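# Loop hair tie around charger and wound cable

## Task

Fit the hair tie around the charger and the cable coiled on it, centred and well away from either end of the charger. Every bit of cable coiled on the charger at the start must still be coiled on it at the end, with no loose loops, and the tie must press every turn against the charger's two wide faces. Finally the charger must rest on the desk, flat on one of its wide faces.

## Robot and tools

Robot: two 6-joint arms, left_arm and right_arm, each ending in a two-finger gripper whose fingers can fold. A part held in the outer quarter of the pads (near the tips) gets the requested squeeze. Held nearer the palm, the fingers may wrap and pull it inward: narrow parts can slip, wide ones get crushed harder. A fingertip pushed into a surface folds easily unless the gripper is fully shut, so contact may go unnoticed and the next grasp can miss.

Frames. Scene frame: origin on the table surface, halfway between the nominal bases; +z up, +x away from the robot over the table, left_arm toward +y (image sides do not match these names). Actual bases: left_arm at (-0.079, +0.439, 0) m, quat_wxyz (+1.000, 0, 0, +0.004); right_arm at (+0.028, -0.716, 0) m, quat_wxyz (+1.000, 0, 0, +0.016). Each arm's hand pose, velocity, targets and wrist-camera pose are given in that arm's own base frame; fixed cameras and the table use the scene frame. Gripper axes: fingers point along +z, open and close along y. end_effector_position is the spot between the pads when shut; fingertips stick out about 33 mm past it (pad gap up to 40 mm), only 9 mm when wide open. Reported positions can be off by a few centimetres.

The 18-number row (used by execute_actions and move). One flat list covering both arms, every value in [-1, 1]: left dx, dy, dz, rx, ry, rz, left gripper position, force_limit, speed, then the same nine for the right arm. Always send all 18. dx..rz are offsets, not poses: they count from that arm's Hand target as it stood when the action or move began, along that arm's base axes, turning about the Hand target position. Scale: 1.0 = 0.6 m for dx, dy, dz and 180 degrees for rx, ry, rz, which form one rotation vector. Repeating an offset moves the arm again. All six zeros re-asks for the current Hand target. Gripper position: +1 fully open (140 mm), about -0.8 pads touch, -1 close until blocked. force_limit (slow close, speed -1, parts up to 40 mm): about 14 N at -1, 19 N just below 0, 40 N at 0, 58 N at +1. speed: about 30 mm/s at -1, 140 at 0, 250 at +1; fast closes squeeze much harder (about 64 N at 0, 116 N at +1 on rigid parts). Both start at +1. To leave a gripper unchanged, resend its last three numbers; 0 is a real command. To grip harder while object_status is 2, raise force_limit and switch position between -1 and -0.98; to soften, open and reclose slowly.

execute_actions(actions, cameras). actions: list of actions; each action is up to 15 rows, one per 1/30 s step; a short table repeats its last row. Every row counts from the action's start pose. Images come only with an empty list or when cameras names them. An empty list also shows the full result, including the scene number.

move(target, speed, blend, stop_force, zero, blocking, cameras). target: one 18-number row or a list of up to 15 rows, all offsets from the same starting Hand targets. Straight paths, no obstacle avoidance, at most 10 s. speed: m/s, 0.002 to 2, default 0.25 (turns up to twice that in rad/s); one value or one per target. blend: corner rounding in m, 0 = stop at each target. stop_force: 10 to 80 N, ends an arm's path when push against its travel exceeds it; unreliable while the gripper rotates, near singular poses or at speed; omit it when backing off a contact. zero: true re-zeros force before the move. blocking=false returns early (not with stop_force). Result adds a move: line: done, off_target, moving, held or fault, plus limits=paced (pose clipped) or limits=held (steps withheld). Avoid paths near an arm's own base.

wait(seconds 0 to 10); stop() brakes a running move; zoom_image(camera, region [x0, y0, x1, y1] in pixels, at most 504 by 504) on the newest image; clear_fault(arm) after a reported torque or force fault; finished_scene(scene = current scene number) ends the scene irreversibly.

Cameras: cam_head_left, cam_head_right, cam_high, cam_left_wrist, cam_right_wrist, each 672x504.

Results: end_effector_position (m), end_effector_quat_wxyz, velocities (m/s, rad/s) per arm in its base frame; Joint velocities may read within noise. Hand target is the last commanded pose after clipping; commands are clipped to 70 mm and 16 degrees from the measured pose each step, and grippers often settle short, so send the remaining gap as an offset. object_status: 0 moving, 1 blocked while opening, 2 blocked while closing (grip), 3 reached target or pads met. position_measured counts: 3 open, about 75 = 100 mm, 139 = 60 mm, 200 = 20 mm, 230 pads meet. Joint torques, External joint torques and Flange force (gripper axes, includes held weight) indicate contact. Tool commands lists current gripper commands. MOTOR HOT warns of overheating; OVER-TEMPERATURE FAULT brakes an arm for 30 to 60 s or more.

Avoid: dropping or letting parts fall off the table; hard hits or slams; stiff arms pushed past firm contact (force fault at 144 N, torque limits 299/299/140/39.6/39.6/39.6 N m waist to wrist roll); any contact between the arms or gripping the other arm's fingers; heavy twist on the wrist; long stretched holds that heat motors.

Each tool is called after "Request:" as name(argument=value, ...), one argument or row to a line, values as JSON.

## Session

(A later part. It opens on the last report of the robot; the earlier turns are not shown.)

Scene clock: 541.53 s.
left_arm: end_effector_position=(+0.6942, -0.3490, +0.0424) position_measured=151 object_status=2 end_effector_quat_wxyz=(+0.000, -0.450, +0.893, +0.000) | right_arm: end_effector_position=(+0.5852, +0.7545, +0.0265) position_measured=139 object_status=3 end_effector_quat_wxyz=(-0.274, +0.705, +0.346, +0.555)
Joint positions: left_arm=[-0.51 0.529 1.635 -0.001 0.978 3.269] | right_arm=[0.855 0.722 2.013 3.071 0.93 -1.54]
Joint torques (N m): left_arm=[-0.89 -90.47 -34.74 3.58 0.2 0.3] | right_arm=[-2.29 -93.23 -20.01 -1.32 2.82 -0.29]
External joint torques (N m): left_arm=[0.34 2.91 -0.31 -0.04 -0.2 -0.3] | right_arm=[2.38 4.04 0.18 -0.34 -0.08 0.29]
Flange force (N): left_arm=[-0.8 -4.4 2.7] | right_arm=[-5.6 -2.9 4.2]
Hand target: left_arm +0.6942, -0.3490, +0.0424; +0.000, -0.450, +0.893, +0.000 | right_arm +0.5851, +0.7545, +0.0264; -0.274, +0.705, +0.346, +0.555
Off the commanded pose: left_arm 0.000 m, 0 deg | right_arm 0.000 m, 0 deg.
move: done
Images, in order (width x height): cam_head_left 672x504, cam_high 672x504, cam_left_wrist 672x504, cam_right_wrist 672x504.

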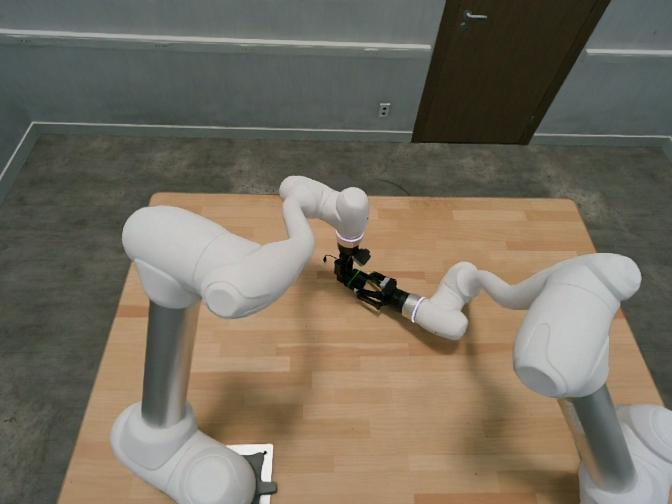

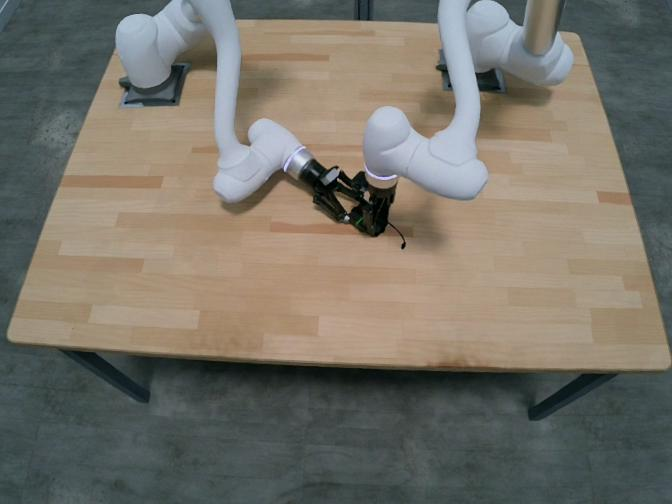

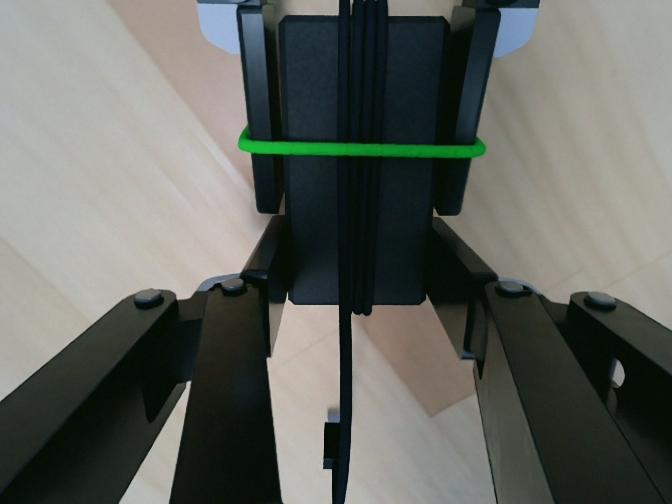

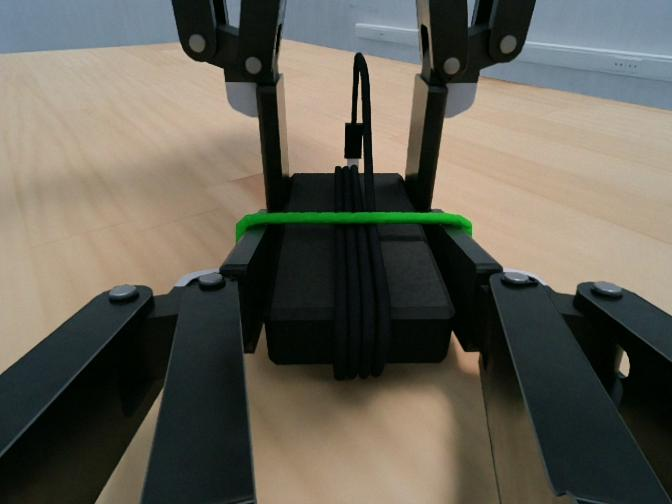

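Request:
move(
  target=[-0.0495,-0.067,0,0,0,0,-1,0.6,-1,-0.0511,-0.0658,0,0,0,0,-0.08,0.5,-0.5],
  speed=0.04,
  cameras=["cam_left_wrist","cam_right_wrist","cam_high"],
)

Request:
zoom_image(
  camera="cam_right_wrist",
  region=[290, 40, 430, 240],
)

Request:
zoom_image(
  camera="cam_high",
  region=[300, 130, 420, 240],
)

Scene clock: 559.30 s.
left_arm: end_effector_position=(+0.6645, -0.3892, +0.0424) position_measured=151 object_status=2 end_effector_quat_wxyz=(+0.000, -0.450, +0.893, +0.000) | right_arm: end_effector_position=(+0.5545, +0.7150, +0.0264) position_measured=139 object_status=3 end_effector_quat_wxyz=(-0.274, +0.705, +0.346, +0.555)
Joint positions: left_arm=[-0.574 0.52 1.65 -0.001 0.972 3.204] | right_arm=[0.851 0.689 2.113 3.069 0.996 -1.544]
Joint torques (N m): left_arm=[-0.99 -89.53 -34.53 3.54 0.21 0.34] | right_arm=[-1.94 -87.61 -17.57 -1.05 2.88 -0.29]
External joint torques (N m): left_arm=[1.67 2.63 -0.35 0.02 -0.21 -0.35] | right_arm=[1.84 4.1 0.53 -0.32 -0.16 0.29]
Flange force (N): left_arm=[-2.2 -4.0 2.5] | right_arm=[-6.2 -2.3 3.5]
Hand target: left_arm +0.6645, -0.3892, +0.0424; +0.000, -0.450, +0.893, +0.000 | right_arm +0.5545, +0.7150, +0.0264; -0.274, +0.705, +0.346, +0.555
Off the commanded pose: left_arm 0.000 m, 0 deg | right_arm 0.000 m, 0 deg.
move: done
Images, in order (width x height): cam_high 672x504, cam_left_wrist 672x504, cam_right_wrist 672x504.

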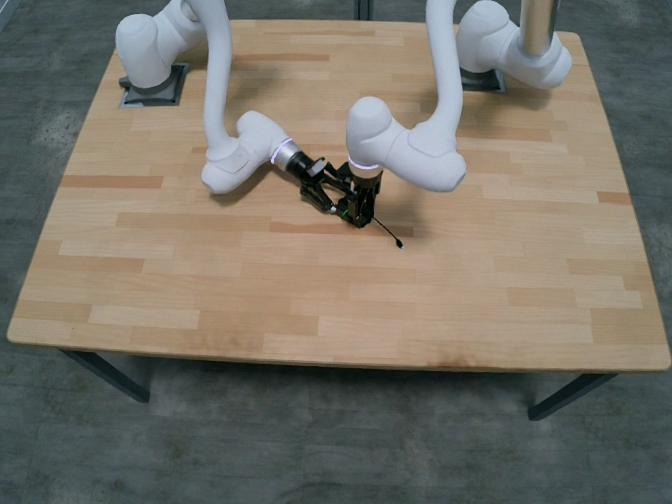

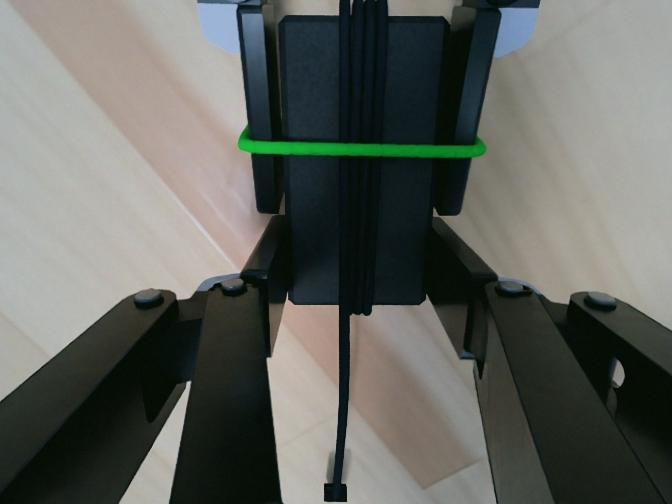

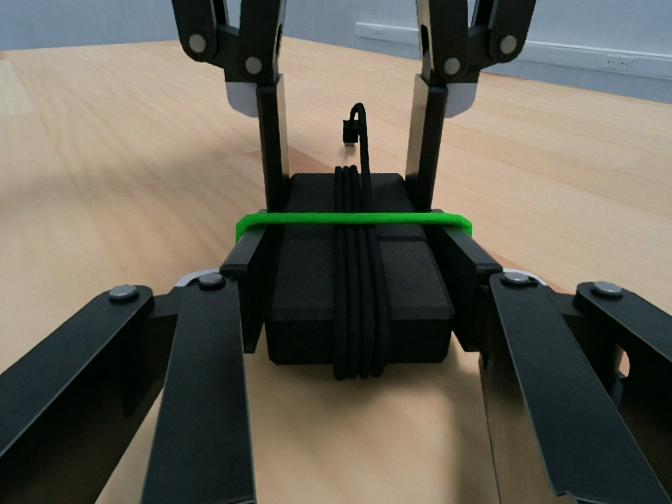

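Scaled by 2.520.

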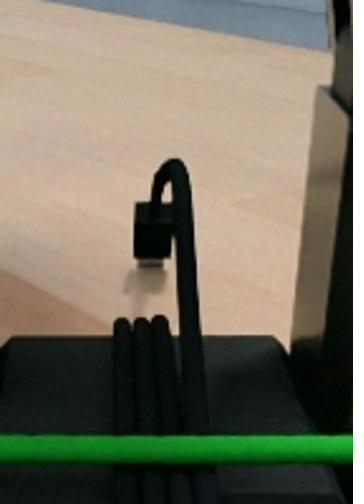

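Scaled by 4.200.

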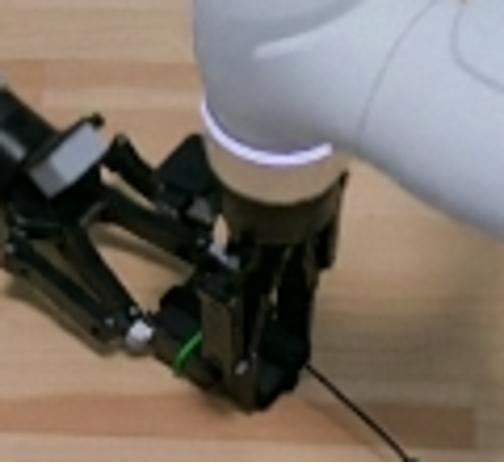

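Request:
move(
  target=[0,0,-0.0063,0,0,0,-1,0.6,-1,0,0,-0.0063,0,0,0,-0.08,0.5,-0.5],
  speed=0.005,
  stop_force=10,
  cameras=["cam_left_wrist","cam_right_wrist"],
)

Scene clock: 564.90 s.
left_arm: end_effector_position=(+0.6645, -0.3892, +0.0393) position_measured=151 object_status=2 end_effector_quat_wxyz=(+0.000, -0.450, +0.893, +0.000) | right_arm: end_effector_position=(+0.5545, +0.7150, +0.0227) position_measured=139 object_status=3 end_effector_quat_wxyz=(-0.274, +0.705, +0.346, +0.555)
Joint positions: left_arm=[-0.574 0.523 1.653 -0.001 0.967 3.204] | right_arm=[0.851 0.695 2.112 3.069 1.002 -1.544]
Joint torques (N m): left_arm=[-1.76 -82.31 -29.97 3.79 0.25 0.34] | right_arm=[-2.14 -86.84 -16.61 -1.01 2.5 -0.29]
External joint torques (N m): left_arm=[2.02 -4.95 -4.9 -0.24 -0.26 -0.34] | right_arm=[2.42 2.67 -0.29 -0.37 0.23 0.29]
Flange force (N): left_arm=[-2.6 -3.9 -7.3] | right_arm=[-4.5 -3.2 3.3]
Hand target: left_arm +0.6645, -0.3892, +0.0393; +0.000, -0.450, +0.893, +0.000 (not the last commanded pose) | right_arm +0.5545, +0.7150, +0.0227; -0.274, +0.705, +0.346, +0.555
Off the commanded pose: left_arm 0.001 m, 0 deg | right_arm 0.000 m, 0 deg.
move: contact (left_arm)
Images, in order (width x height): cam_left_wrist 672x504, cam_right_wrist 672x504.

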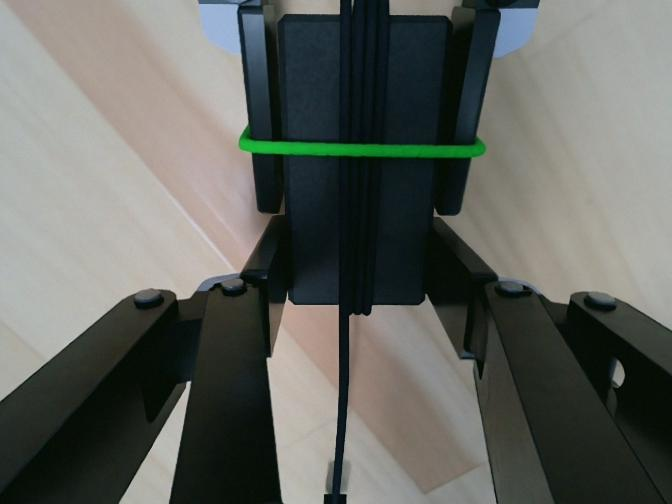

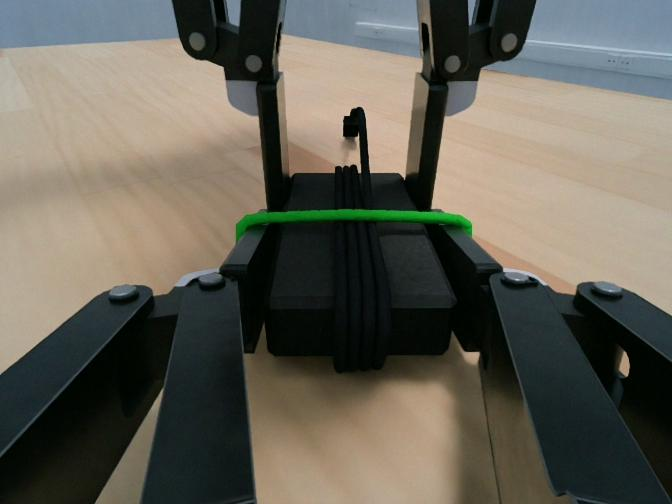

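Request:
move(
  target=[0,0,0,0,0,0,0.2,0.6,-1,0,0,0,0,0,0,-0.08,0.5,-0.5],
  cameras=["cam_left_wrist","cam_right_wrist"],
)

Scene clock: 568.70 s.
left_arm: end_effector_position=(+0.6645, -0.3892, +0.0393) position_measured=104 object_status=0 end_effector_quat_wxyz=(+0.000, -0.450, +0.893, +0.000) | right_arm: end_effector_position=(+0.5545, +0.7150, +0.0227) position_measured=139 object_status=3 end_effector_quat_wxyz=(-0.274, +0.705, +0.346, +0.555)
Joint positions: left_arm=[-0.574 0.523 1.652 -0.001 0.967 3.204] | right_arm=[0.851 0.695 2.112 3.069 1.002 -1.544]
Joint torques (N m): left_arm=[-1.2 -88.56 -33.53 3.42 0.2 0.34] | right_arm=[-2.12 -86.86 -16.65 -1.03 2.51 -0.34]
External joint torques (N m): left_arm=[1.06 1.72 -1.24 0.11 -0.21 -0.34] | right_arm=[2.27 2.86 -0.37 -0.35 0.23 0.34]
Flange force (N): left_arm=[-1.5 -4.8 1.1] | right_arm=[-4.7 -3.0 3.6]
Hand target: left_arm +0.6645, -0.3892, +0.0393; +0.000, -0.450, +0.893, +0.000 | right_arm +0.5545, +0.7150, +0.0227; -0.274, +0.705, +0.346, +0.555
Off the commanded pose: left_arm 0.000 m, 0 deg | right_arm 0.000 m, 0 deg.
move: done
Images, in order (width x height): cam_left_wrist 672x504, cam_right_wrist 672x504.

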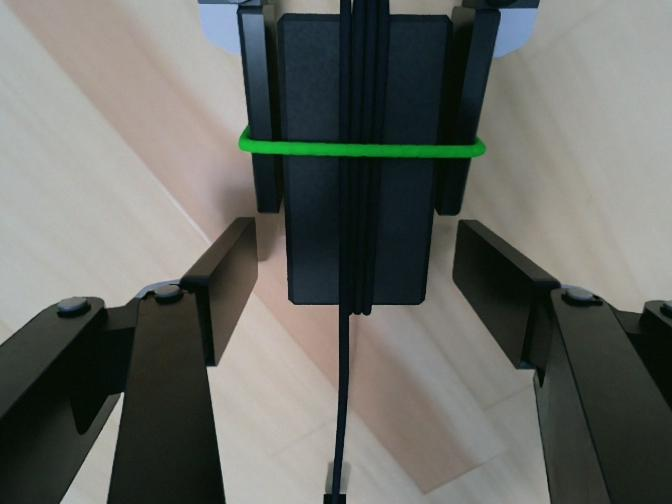

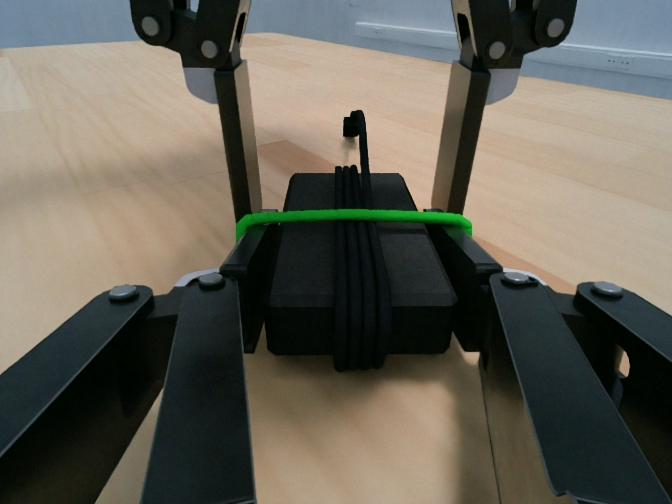

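Request:
move(
  target=[
    [0,0,0.1678,0,0,0,0.2,0.6,-1,0,0,0,0,0,0,-0.08,0.5,-0.5],
    [-0.0433,-0.0586,0.1678,0,0,0,-0.79,0,0,0,0,0,0,0,0,-0.08,0.5,-0.5],
    [-0.0433,-0.0586,0.068,0,0,0,-0.79,0,0,0,0,0,0,0,0,-0.08,0.5,-0.5],
  ],
  speed=[0.1,0.1,0.06],
  cameras=["cam_left_wrist","cam_right_wrist","cam_head_right"],
)

Scene clock: 591.53 s.
left_arm: end_effector_position=(+0.6385, -0.4244, +0.0801) position_measured=228 object_status=3 end_effector_quat_wxyz=(+0.000, -0.450, +0.893, +0.000) | right_arm: end_effector_position=(+0.5545, +0.7150, +0.0227) position_measured=139 object_status=3 end_effector_quat_wxyz=(-0.274, +0.705, +0.346, +0.555)
Joint positions: left_arm=[-0.631 0.482 1.632 -0.001 1.028 3.147] | right_arm=[0.851 0.695 2.112 3.069 1.002 -1.544]
Joint torques (N m): left_arm=[-0.97 -86.11 -34.92 3.63 0.22 0.3] | right_arm=[-1.84 -86.95 -16.63 -1.04 2.47 -0.33]
External joint torques (N m): left_arm=[0.99 1.1 -1.37 0.06 -0.22 -0.3] | right_arm=[1.81 2.97 -0.36 -0.33 0.26 0.32]
Flange force (N): left_arm=[-1.1 -4.4 0.2] | right_arm=[-5.0 -2.2 3.7]
Hand target: left_arm +0.6385, -0.4244, +0.0801; +0.000, -0.450, +0.893, +0.000 | right_arm +0.5545, +0.7150, +0.0227; -0.274, +0.705, +0.346, +0.555
Off the commanded pose: left_arm 0.000 m, 0 deg | right_arm 0.000 m, 0 deg.
move: done
Images, in order (width x height): cam_head_right 672x504, cam_left_wrist 672x504, cam_right_wrist 672x504.

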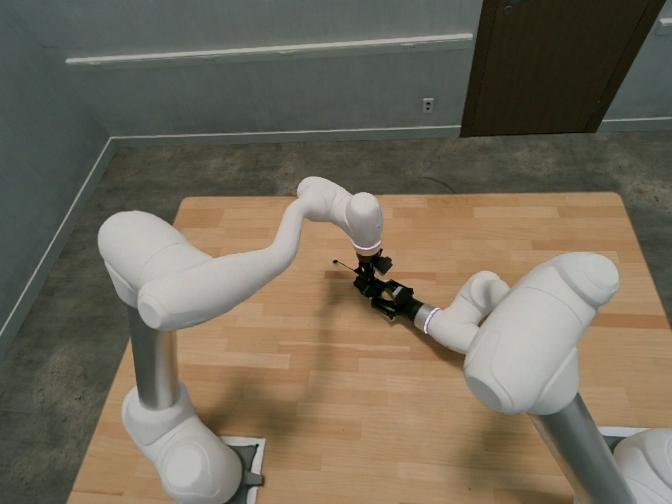

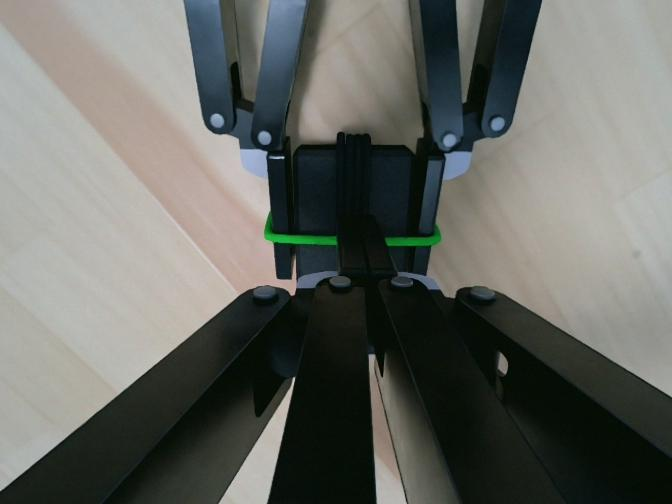

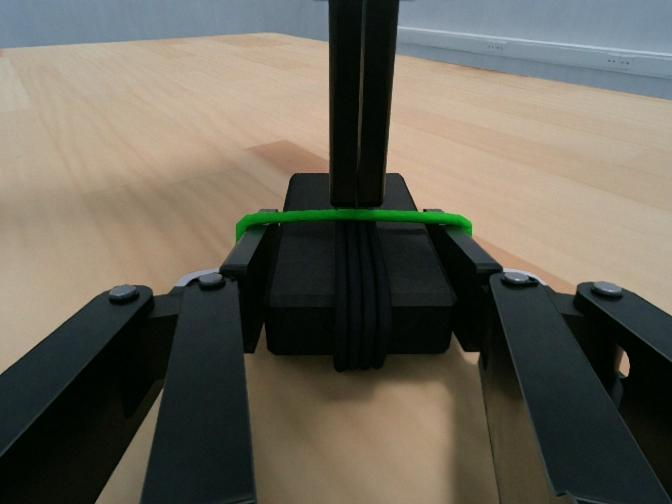

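Request:
move(
  target=[0,0,-0.01,0,0,0,-0.79,0,0,0,0,0,0,0,0,-0.08,0.5,-0.5],
  speed=0.02,
  stop_force=10,
)

Request:
move(
  target=[0,0,-0.02,0,0,0,-0.79,0,0,0,0,0,0,0,0,-0.08,0.5,-0.5],
  speed=0.005,
  stop_force=10,
  cameras=["cam_left_wrist","cam_right_wrist"],
)

Scene clock: 597.20 s.
left_arm: end_effector_position=(+0.6385, -0.4244, +0.0741) position_measured=228 object_status=3 end_effector_quat_wxyz=(+0.000, -0.450, +0.893, +0.000) | right_arm: end_effector_position=(+0.5545, +0.7150, +0.0227) position_measured=139 object_status=3 end_effector_quat_wxyz=(-0.274, +0.705, +0.346, +0.555)
Joint positions: left_arm=[-0.631 0.488 1.636 -0.001 1.018 3.147] | right_arm=[0.851 0.695 2.112 3.069 1.002 -1.544]
Joint torques (N m): left_arm=[-1.43 -86.28 -34.8 3.59 0.25 0.31] | right_arm=[-2.11 -86.77 -16.64 -1.05 2.5 -0.29]
External joint torques (N m): left_arm=[1.62 1.09 -1.29 0.09 -0.26 -0.31] | right_arm=[2.13 3.02 -0.3 -0.33 0.22 0.29]
Flange force (N): left_arm=[-1.9 -4.1 0.4] | right_arm=[-5.0 -2.8 3.7]
Hand target: left_arm +0.6385, -0.4244, +0.0741; +0.000, -0.450, +0.893, +0.000 | right_arm +0.5545, +0.7150, +0.0227; -0.274, +0.705, +0.346, +0.555
Off the commanded pose: left_arm 0.000 m, 0 deg | right_arm 0.000 m, 0 deg.
move: done

Scene clock: 598.63 s.
left_arm: end_effector_position=(+0.6386, -0.4244, +0.0699) position_measured=228 object_status=3 end_effector_quat_wxyz=(+0.000, -0.450, +0.893, +0.000) | right_arm: end_effector_position=(+0.5545, +0.7150, +0.0227) position_measured=139 object_status=3 end_effector_quat_wxyz=(-0.274, +0.705, +0.346, +0.555)
Joint positions: left_arm=[-0.631 0.491 1.639 -0.001 1.011 3.147] | right_arm=[0.851 0.695 2.112 3.069 1.002 -1.544]
Joint torques (N m): left_arm=[-1.59 -76.44 -28.46 3.54 0.29 0.3] | right_arm=[-2.04 -87.44 -16.92 -1.05 2.7 -0.28]
External joint torques (N m): left_arm=[1.33 -8.34 -7.32 0.08 -0.3 -0.3] | right_arm=[2.15 3.64 -0.03 -0.32 0.03 0.28]
Flange force (N): left_arm=[-1.6 -4.5 -12.0] | right_arm=[-5.7 -2.9 3.9]
Hand target: left_arm +0.6386, -0.4244, +0.0699; +0.000, -0.450, +0.893, +0.000 (not the last commanded pose) | right_arm +0.5545, +0.7150, +0.0227; -0.274, +0.705, +0.346, +0.555
Off the commanded pose: left_arm 0.008 m, 0 deg | right_arm 0.000 m, 0 deg.
move: contact (left_arm)
Images, in order (width x height): cam_left_wrist 672x504, cam_right_wrist 672x504.

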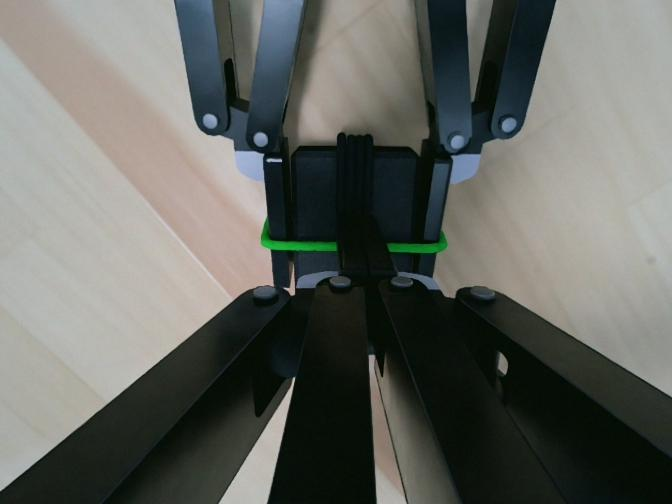

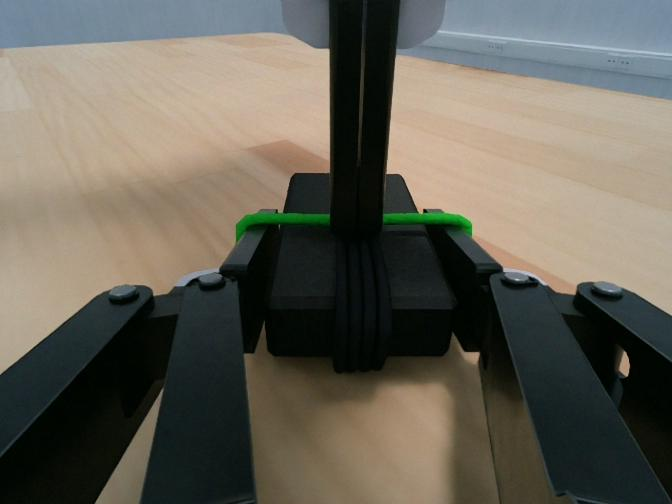

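Request:
move(
  target=[0,0,-0.0018,0,0,0,-0.79,0,0,0,0,0,0,0,0,-0.08,0.5,-0.5],
  speed=0.004,
  cameras=["cam_left_wrist","cam_right_wrist"],
)

Request:
zoom_image(
  camera="cam_right_wrist",
  region=[220, 160, 500, 380],
)

Scene clock: 602.77 s.
left_arm: end_effector_position=(+0.6386, -0.4244, +0.0688) position_measured=228 object_status=3 end_effector_quat_wxyz=(+0.000, -0.450, +0.893, +0.000) | right_arm: end_effector_position=(+0.5545, +0.7150, +0.0227) position_measured=139 object_status=3 end_effector_quat_wxyz=(-0.274, +0.705, +0.346, +0.555)
Joint positions: left_arm=[-0.631 0.492 1.64 -0.001 1.01 3.147] | right_arm=[0.851 0.695 2.112 3.069 1.002 -1.544]
Joint torques (N m): left_arm=[-1.05 -67.53 -22.83 3.59 0.32 0.29] | right_arm=[-2 -87.56 -17.15 -1.09 2.72 -0.29]
External joint torques (N m): left_arm=[0.98 -17.62 -13.01 0.05 -0.33 -0.29] | right_arm=[2.14 3.16 0.12 -0.29 0.02 0.29]
Flange force (N): left_arm=[-1.1 -4.4 -24.0] | right_arm=[-5.0 -2.9 3.2]
Hand target: left_arm +0.6386, -0.4244, +0.0688; +0.000, -0.450, +0.893, +0.000 | right_arm +0.5545, +0.7150, +0.0227; -0.274, +0.705, +0.346, +0.555
Off the commanded pose: left_arm 0.000 m, 0 deg | right_arm 0.000 m, 0 deg.
move: done
Images, in order (width x height): cam_left_wrist 672x504, cam_right_wrist 672x504.

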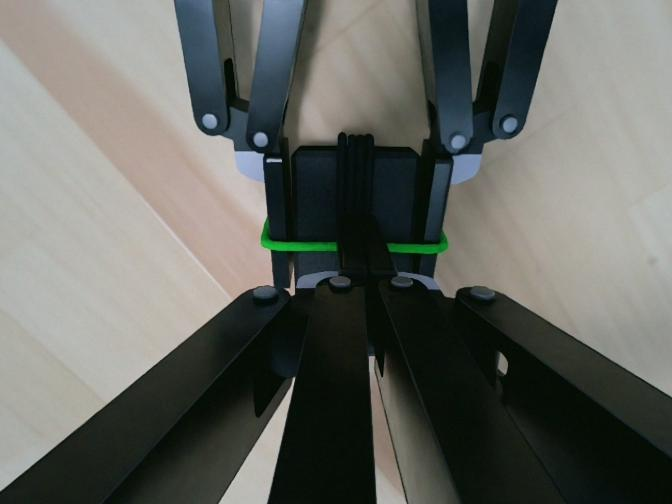

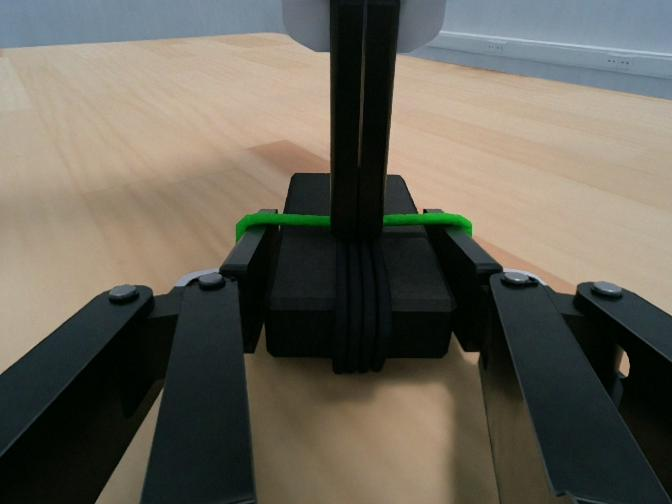

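Scaled by 1.800.

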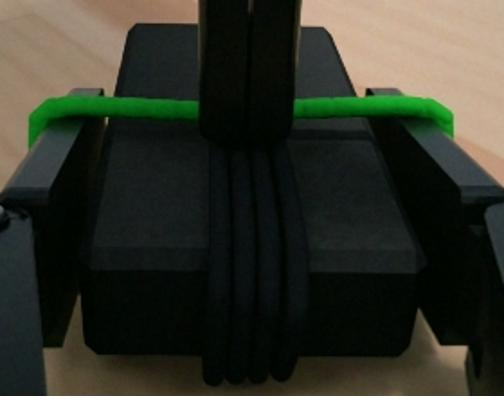

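Request:
move(
  target=[0,0,0,0,0,0,-0.79,0,0,-0.00994,-0.0128,0.00389,0,0,0,-0.08,0.5,-0.5],
  speed=0.015,
  cameras=["cam_left_wrist","cam_right_wrist"],
)

Request:
zoom_image(
  camera="cam_right_wrist",
  region=[220, 160, 500, 380],
)

Scene clock: 607.83 s.
left_arm: end_effector_position=(+0.6386, -0.4244, +0.0688) position_measured=228 object_status=3 end_effector_quat_wxyz=(+0.000, -0.450, +0.893, +0.000) | right_arm: end_effector_position=(+0.5485, +0.7073, +0.0250) position_measured=139 object_status=3 end_effector_quat_wxyz=(-0.274, +0.705, +0.346, +0.555)
Joint positions: left_arm=[-0.631 0.492 1.64 -0.001 1.01 3.147] | right_arm=[0.85 0.685 2.132 3.069 1.011 -1.545]
Joint torques (N m): left_arm=[-1.32 -67.54 -22.71 3.62 0.34 0.31] | right_arm=[-1.75 -86.45 -15.89 -1.09 2.72 -0.23]
External joint torques (N m): left_arm=[1.36 -17.33 -13.02 0.01 -0.35 -0.31] | right_arm=[1.78 3.35 -0.82 -0.26 0.02 0.23]
Flange force (N): left_arm=[-1.6 -4.8 -23.7] | right_arm=[-5.1 -2.4 5.1]
Hand target: left_arm +0.6386, -0.4244, +0.0688; +0.000, -0.450, +0.893, +0.000 | right_arm +0.5485, +0.7073, +0.0250; -0.274, +0.705, +0.346, +0.555
Off the commanded pose: left_arm 0.000 m, 0 deg | right_arm 0.000 m, 0 deg.
move: done
Images, in order (width x height): cam_left_wrist 672x504, cam_right_wrist 672x504.

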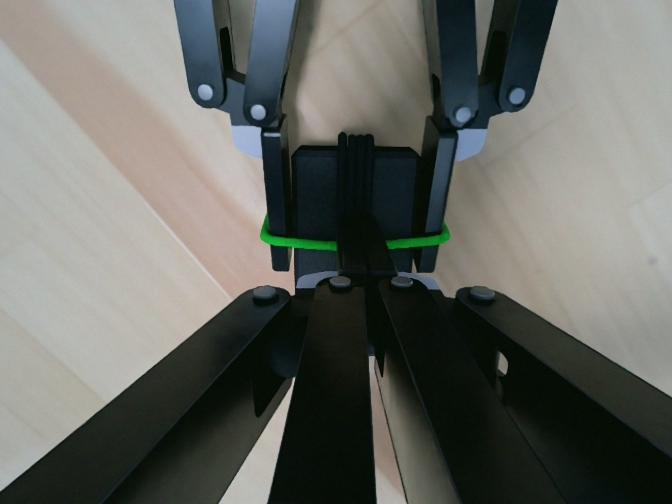

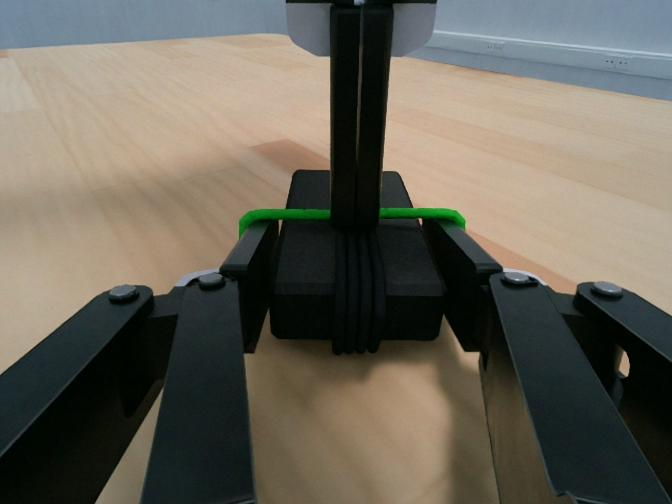

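Scaled by 1.800.

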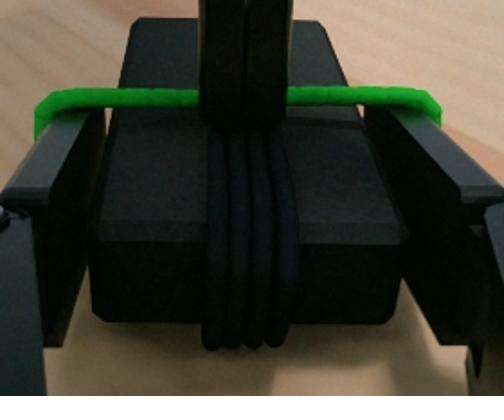

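Request:
move(
  target=[0,0,0,0,0,0,-0.79,0,0,-0.00795,-0.01024,0.00311,0,0,0,-0.08,0.5,-0.5],
  speed=0.015,
  cameras=["cam_left_wrist","cam_right_wrist"],
)

Request:
zoom_image(
  camera="cam_right_wrist",
  region=[220, 160, 500, 380],
)

Scene clock: 614.17 s.
left_arm: end_effector_position=(+0.6386, -0.4244, +0.0688) position_measured=228 object_status=3 end_effector_quat_wxyz=(+0.000, -0.450, +0.893, +0.000) | right_arm: end_effector_position=(+0.5438, +0.7012, +0.0269) position_measured=139 object_status=3 end_effector_quat_wxyz=(-0.274, +0.705, +0.346, +0.555)
Joint positions: left_arm=[-0.631 0.492 1.64 -0.001 1.01 3.147] | right_arm=[0.849 0.677 2.147 3.068 1.018 -1.545]
Joint torques (N m): left_arm=[-1 -67.64 -22.74 3.71 0.32 0.34] | right_arm=[-1.43 -85.61 -14.92 -1.09 2.77 -0.25]
External joint torques (N m): left_arm=[1.01 -17.42 -13.04 -0.08 -0.33 -0.34] | right_arm=[1.37 3.87 -1.36 -0.21 -0.05 0.25]
Flange force (N): left_arm=[-1.1 -4.8 -23.9] | right_arm=[-5.8 -1.8 6.7]
Hand target: left_arm +0.6386, -0.4244, +0.0688; +0.000, -0.450, +0.893, +0.000 | right_arm +0.5438, +0.7012, +0.0269; -0.274, +0.705, +0.346, +0.555
Off the commanded pose: left_arm 0.000 m, 0 deg | right_arm 0.000 m, 0 deg.
move: done
Images, in order (width x height): cam_left_wrist 672x504, cam_right_wrist 672x504.

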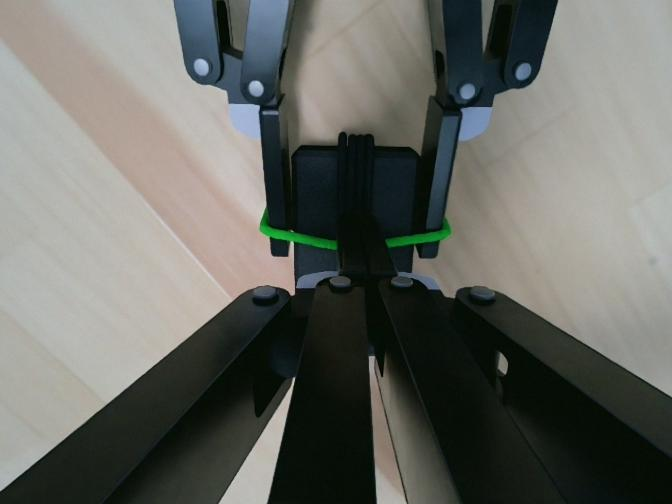

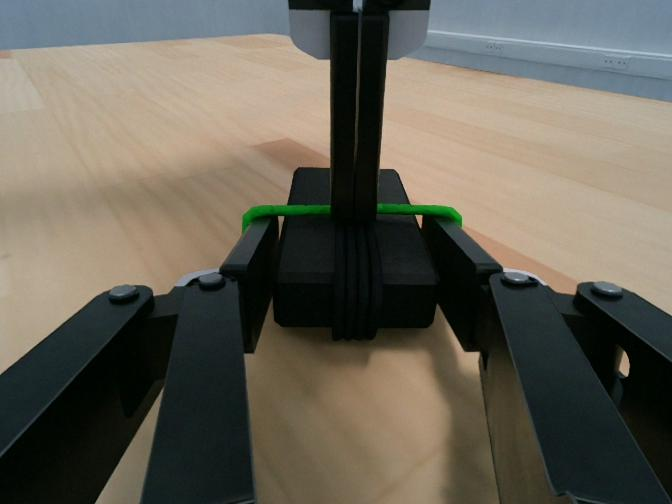

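Scaled by 1.800.

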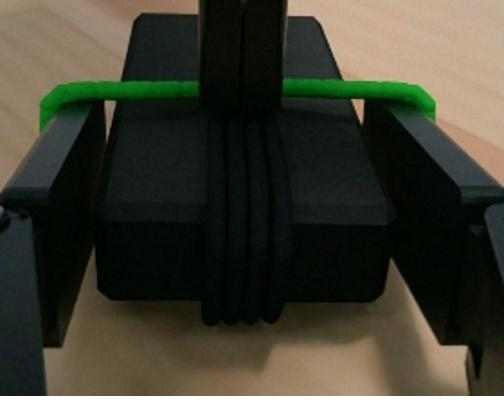

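Request:
move(
  target=[0,0,0,0,0,0,-0.79,0,0,-0.02485,-0.032,0.00973,0,0,0,-0.08,0.5,-0.5],
  speed=0.015,
  cameras=["cam_left_wrist","cam_right_wrist"],
)

Request:
zoom_image(
  camera="cam_right_wrist",
  region=[220, 160, 500, 380],
)

Request:
zoom_image(
  camera="cam_left_wrist",
  region=[240, 100, 480, 300],
)

Scene clock: 619.93 s.
left_arm: end_effector_position=(+0.6386, -0.4244, +0.0688) position_measured=228 object_status=3 end_effector_quat_wxyz=(+0.000, -0.450, +0.893, +0.000) | right_arm: end_effector_position=(+0.5289, +0.6820, +0.0327) position_measured=139 object_status=3 end_effector_quat_wxyz=(-0.274, +0.705, +0.346, +0.555)
Joint positions: left_arm=[-0.631 0.492 1.64 -0.001 1.01 3.147] | right_arm=[0.846 0.652 2.195 3.066 1.041 -1.546]
Joint torques (N m): left_arm=[-1.48 -68.57 -23.14 3.44 0.3 0.29] | right_arm=[-2.02 -81.5 -15.28 -0.86 2.44 -0.35]
External joint torques (N m): left_arm=[1.32 -16.47 -12.67 0.19 -0.31 -0.29] | right_arm=[2.06 2.7 -0.11 -0.35 0.28 0.35]
Flange force (N): left_arm=[-1.6 -5.2 -22.8] | right_arm=[-5.0 -2.8 2.9]
Hand target: left_arm +0.6386, -0.4244, +0.0688; +0.000, -0.450, +0.893, +0.000 | right_arm +0.5288, +0.6820, +0.0327; -0.274, +0.705, +0.346, +0.555
Off the commanded pose: left_arm 0.000 m, 0 deg | right_arm 0.000 m, 0 deg.
move: done
Images, in order (width x height): cam_left_wrist 672x504, cam_right_wrist 672x504.

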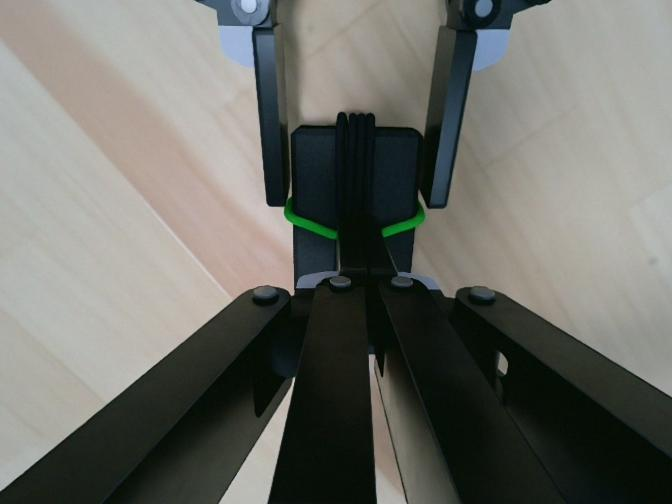

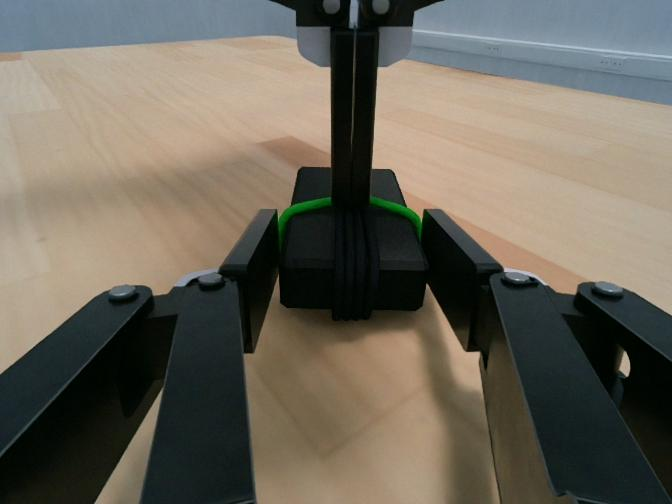

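Scaled by 1.800.

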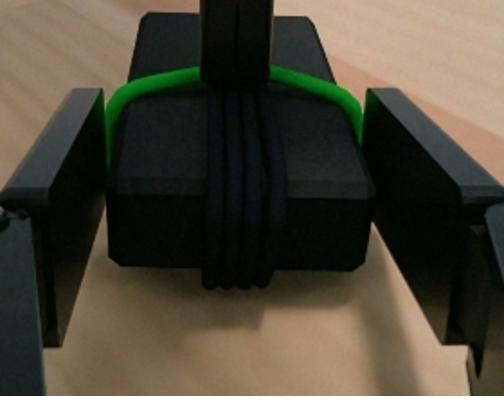

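Scaled by 2.100.

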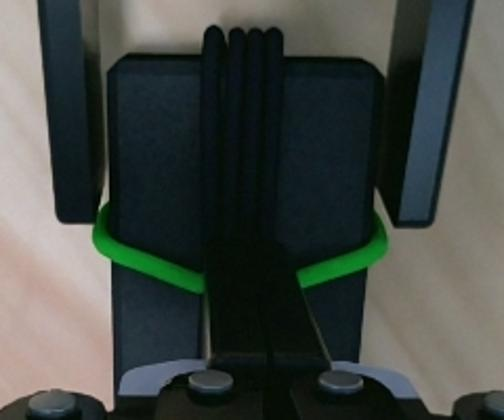

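Request:
move(
  target=[0,0,0,0,0,0,-0.79,0,0,-0.08,-0.103,0.05,0,0,0,-0.08,0.5,-0.5],
  speed=0.1,
)

Request:
move(
  target=[0,0,0.1,0,0,0,-0.79,0,0,0,0,0,0,0,0,-0.08,0.5,-0.5],
  speed=0.08,
  cameras=["cam_left_wrist","cam_right_wrist"],
)

Request:
zoom_image(
  camera="cam_right_wrist",
  region=[240, 80, 480, 280],
)

Request:
zoom_image(
  camera="cam_left_wrist",
  region=[240, 100, 480, 300],
)

Scene clock: 627.87 s.
left_arm: end_effector_position=(+0.6386, -0.4244, +0.0688) position_measured=228 object_status=3 end_effector_quat_wxyz=(+0.000, -0.450, +0.893, +0.000) | right_arm: end_effector_position=(+0.4809, +0.6202, +0.0627) position_measured=139 object_status=3 end_effector_quat_wxyz=(-0.274, +0.705, +0.346, +0.555)
Joint positions: left_arm=[-0.631 0.492 1.64 -0.001 1.01 3.147] | right_arm=[0.835 0.547 2.346 3.056 1.087 -1.547]
Joint torques (N m): left_arm=[-1.7 -68.04 -23.26 3.44 0.3 0.35] | right_arm=[-1.9 -69.55 -13.34 -0.66 2.47 -0.23]
External joint torques (N m): left_arm=[1.73 -17.18 -12.57 0.2 -0.3 -0.35] | right_arm=[1.79 1.87 -0.11 -0.35 0.24 0.23]
Flange force (N): left_arm=[-2.0 -4.1 -23.4] | right_arm=[-4.1 -2.9 2.2]
Hand target: left_arm +0.6386, -0.4244, +0.0688; +0.000, -0.450, +0.893, +0.000 | right_arm +0.4808, +0.6202, +0.0627; -0.274, +0.705, +0.346, +0.555
Off the commanded pose: left_arm 0.000 m, 0 deg | right_arm 0.000 m, 0 deg.
move: done

Scene clock: 628.93 s.
left_arm: end_effector_position=(+0.6386, -0.4244, +0.1288) position_measured=228 object_status=3 end_effector_quat_wxyz=(+0.000, -0.450, +0.893, +0.000) | right_arm: end_effector_position=(+0.4808, +0.6202, +0.0627) position_measured=139 object_status=3 end_effector_quat_wxyz=(-0.274, +0.705, +0.346, +0.555)
Joint positions: left_arm=[-0.631 0.445 1.592 -0.001 1.106 3.147] | right_arm=[0.835 0.547 2.346 3.056 1.087 -1.547]
Joint torques (N m): left_arm=[-1.05 -84.06 -36.47 3.8 0.22 0.31] | right_arm=[-2.24 -69.94 -13.48 -0.66 2.49 -0.28]
External joint torques (N m): left_arm=[0.72 1.36 -1.31 0.02 -0.23 -0.31] | right_arm=[2.18 2.32 0.06 -0.34 0.23 0.28]
Flange force (N): left_arm=[-0.8 -4.7 0.2] | right_arm=[-5.0 -3.7 2.5]
Hand target: left_arm +0.6386, -0.4244, +0.1288; +0.000, -0.450, +0.893, +0.000 | right_arm +0.4808, +0.6202, +0.0627; -0.274, +0.705, +0.346, +0.555
Off the commanded pose: left_arm 0.000 m, 0 deg | right_arm 0.000 m, 0 deg.
move: done
Images, in order (width x height): cam_left_wrist 672x504, cam_right_wrist 672x504.

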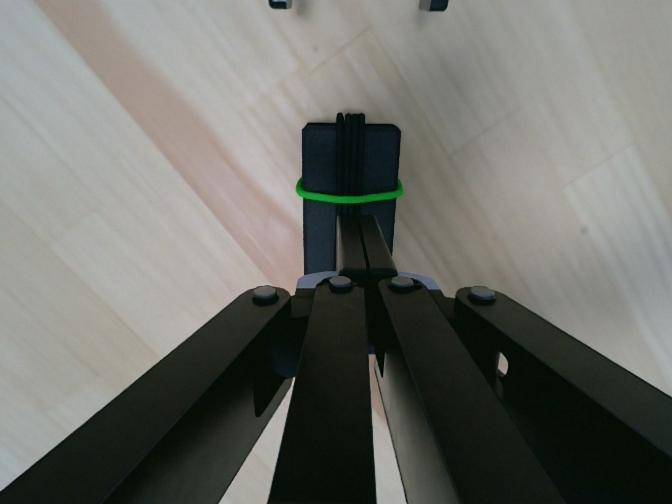

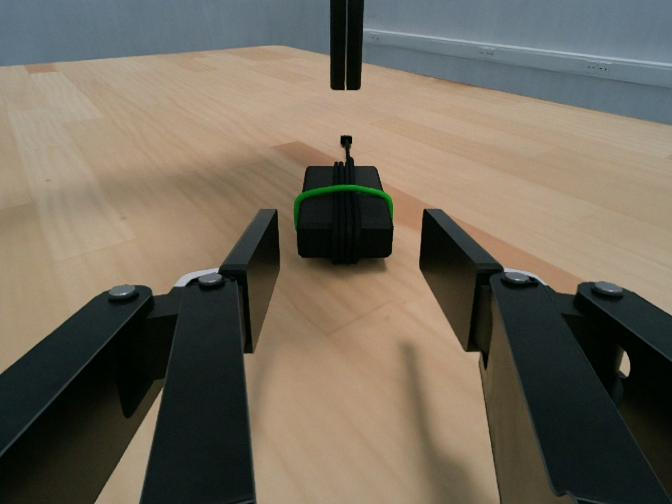

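Scaled by 2.100.

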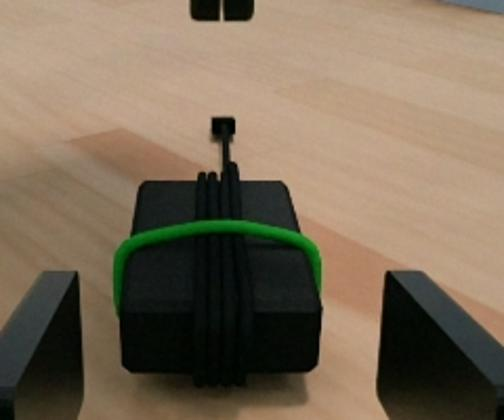

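Scaled by 2.100.

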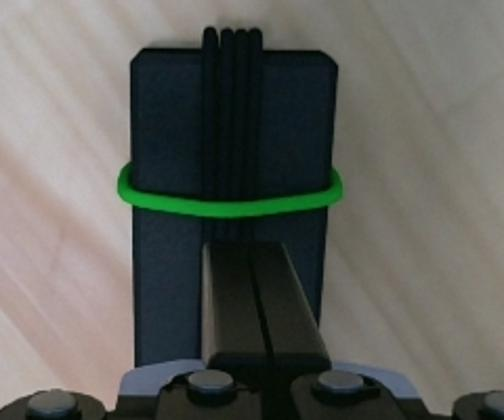

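Request:
move(
  target=[0.06,0.08,0.12,0,0,0,-0.79,0,0,-0.05,-0.064,0.1,0,0,0,-0.08,0.5,-0.5],
  speed=0.15,
  cameras=["cam_left_wrist","cam_right_wrist","cam_high"],
)

Request:
zoom_image(
  camera="cam_right_wrist",
  region=[260, 60, 440, 210],
)

Request:
zoom_image(
  camera="cam_left_wrist",
  region=[260, 60, 440, 250],
)

Scene clock: 637.50 s.
left_arm: end_effector_position=(+0.6746, -0.3764, +0.2009) position_measured=228 object_status=3 end_effector_quat_wxyz=(+0.000, -0.450, +0.893, +0.000) | right_arm: end_effector_position=(+0.4509, +0.5818, +0.1227) position_measured=139 object_status=3 end_effector_quat_wxyz=(-0.273, +0.705, +0.346, +0.555)
Joint positions: left_arm=[-0.553 0.407 1.507 0 1.227 3.225] | right_arm=[0.827 0.378 2.431 3.042 1.004 -1.535]
Joint torques (N m): left_arm=[-1.05 -82.65 -38.37 4 0.26 0.28] | right_arm=[-1.89 -57.5 -16.76 -1.03 2.47 -0.29]
External joint torques (N m): left_arm=[1.53 1.42 -1.46 0.07 -0.26 -0.28] | right_arm=[1.84 1.91 -0.23 -0.3 0.25 0.29]
Flange force (N): left_arm=[-2.3 -5.1 -0.4] | right_arm=[-4.3 -3.3 3.2]
Hand target: left_arm +0.6746, -0.3764, +0.2008; +0.000, -0.450, +0.893, +0.000 | right_arm +0.4508, +0.5818, +0.1227; -0.274, +0.705, +0.346, +0.555
Off the commanded pose: left_arm 0.000 m, 0 deg | right_arm 0.000 m, 0 deg.
move: done
Images, in order (width x height): cam_high 672x504, cam_left_wrist 672x504, cam_right_wrist 672x504.

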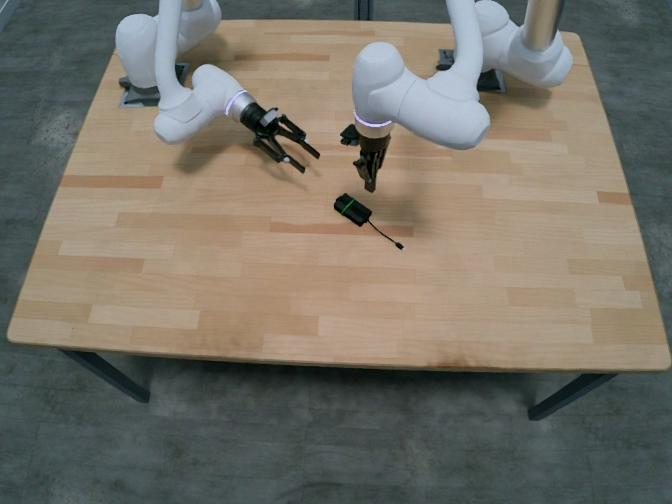

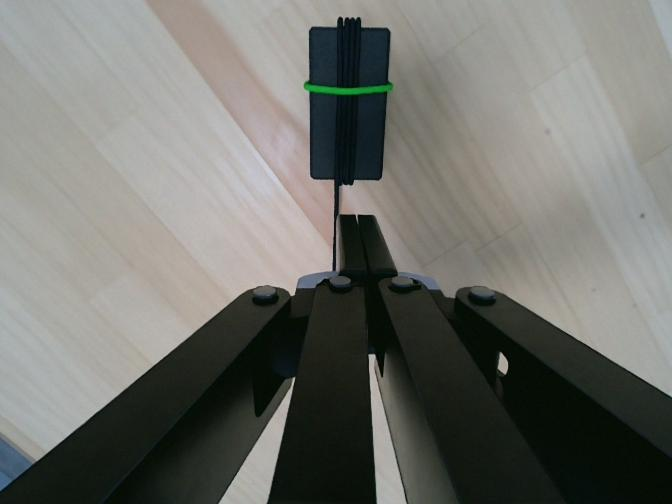

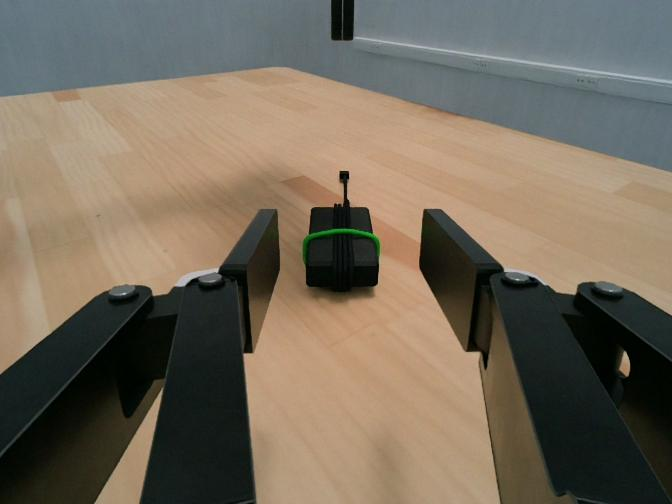

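Scaled by 2.800.

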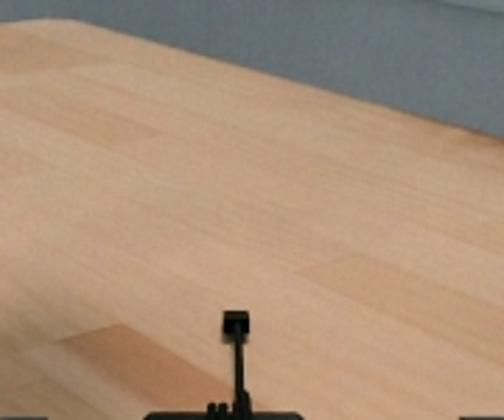

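Scaled by 2.653.

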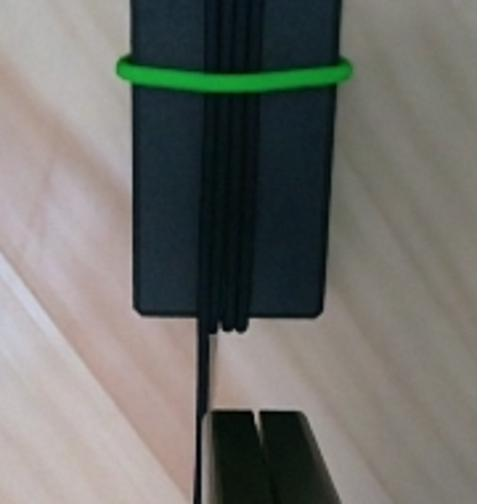

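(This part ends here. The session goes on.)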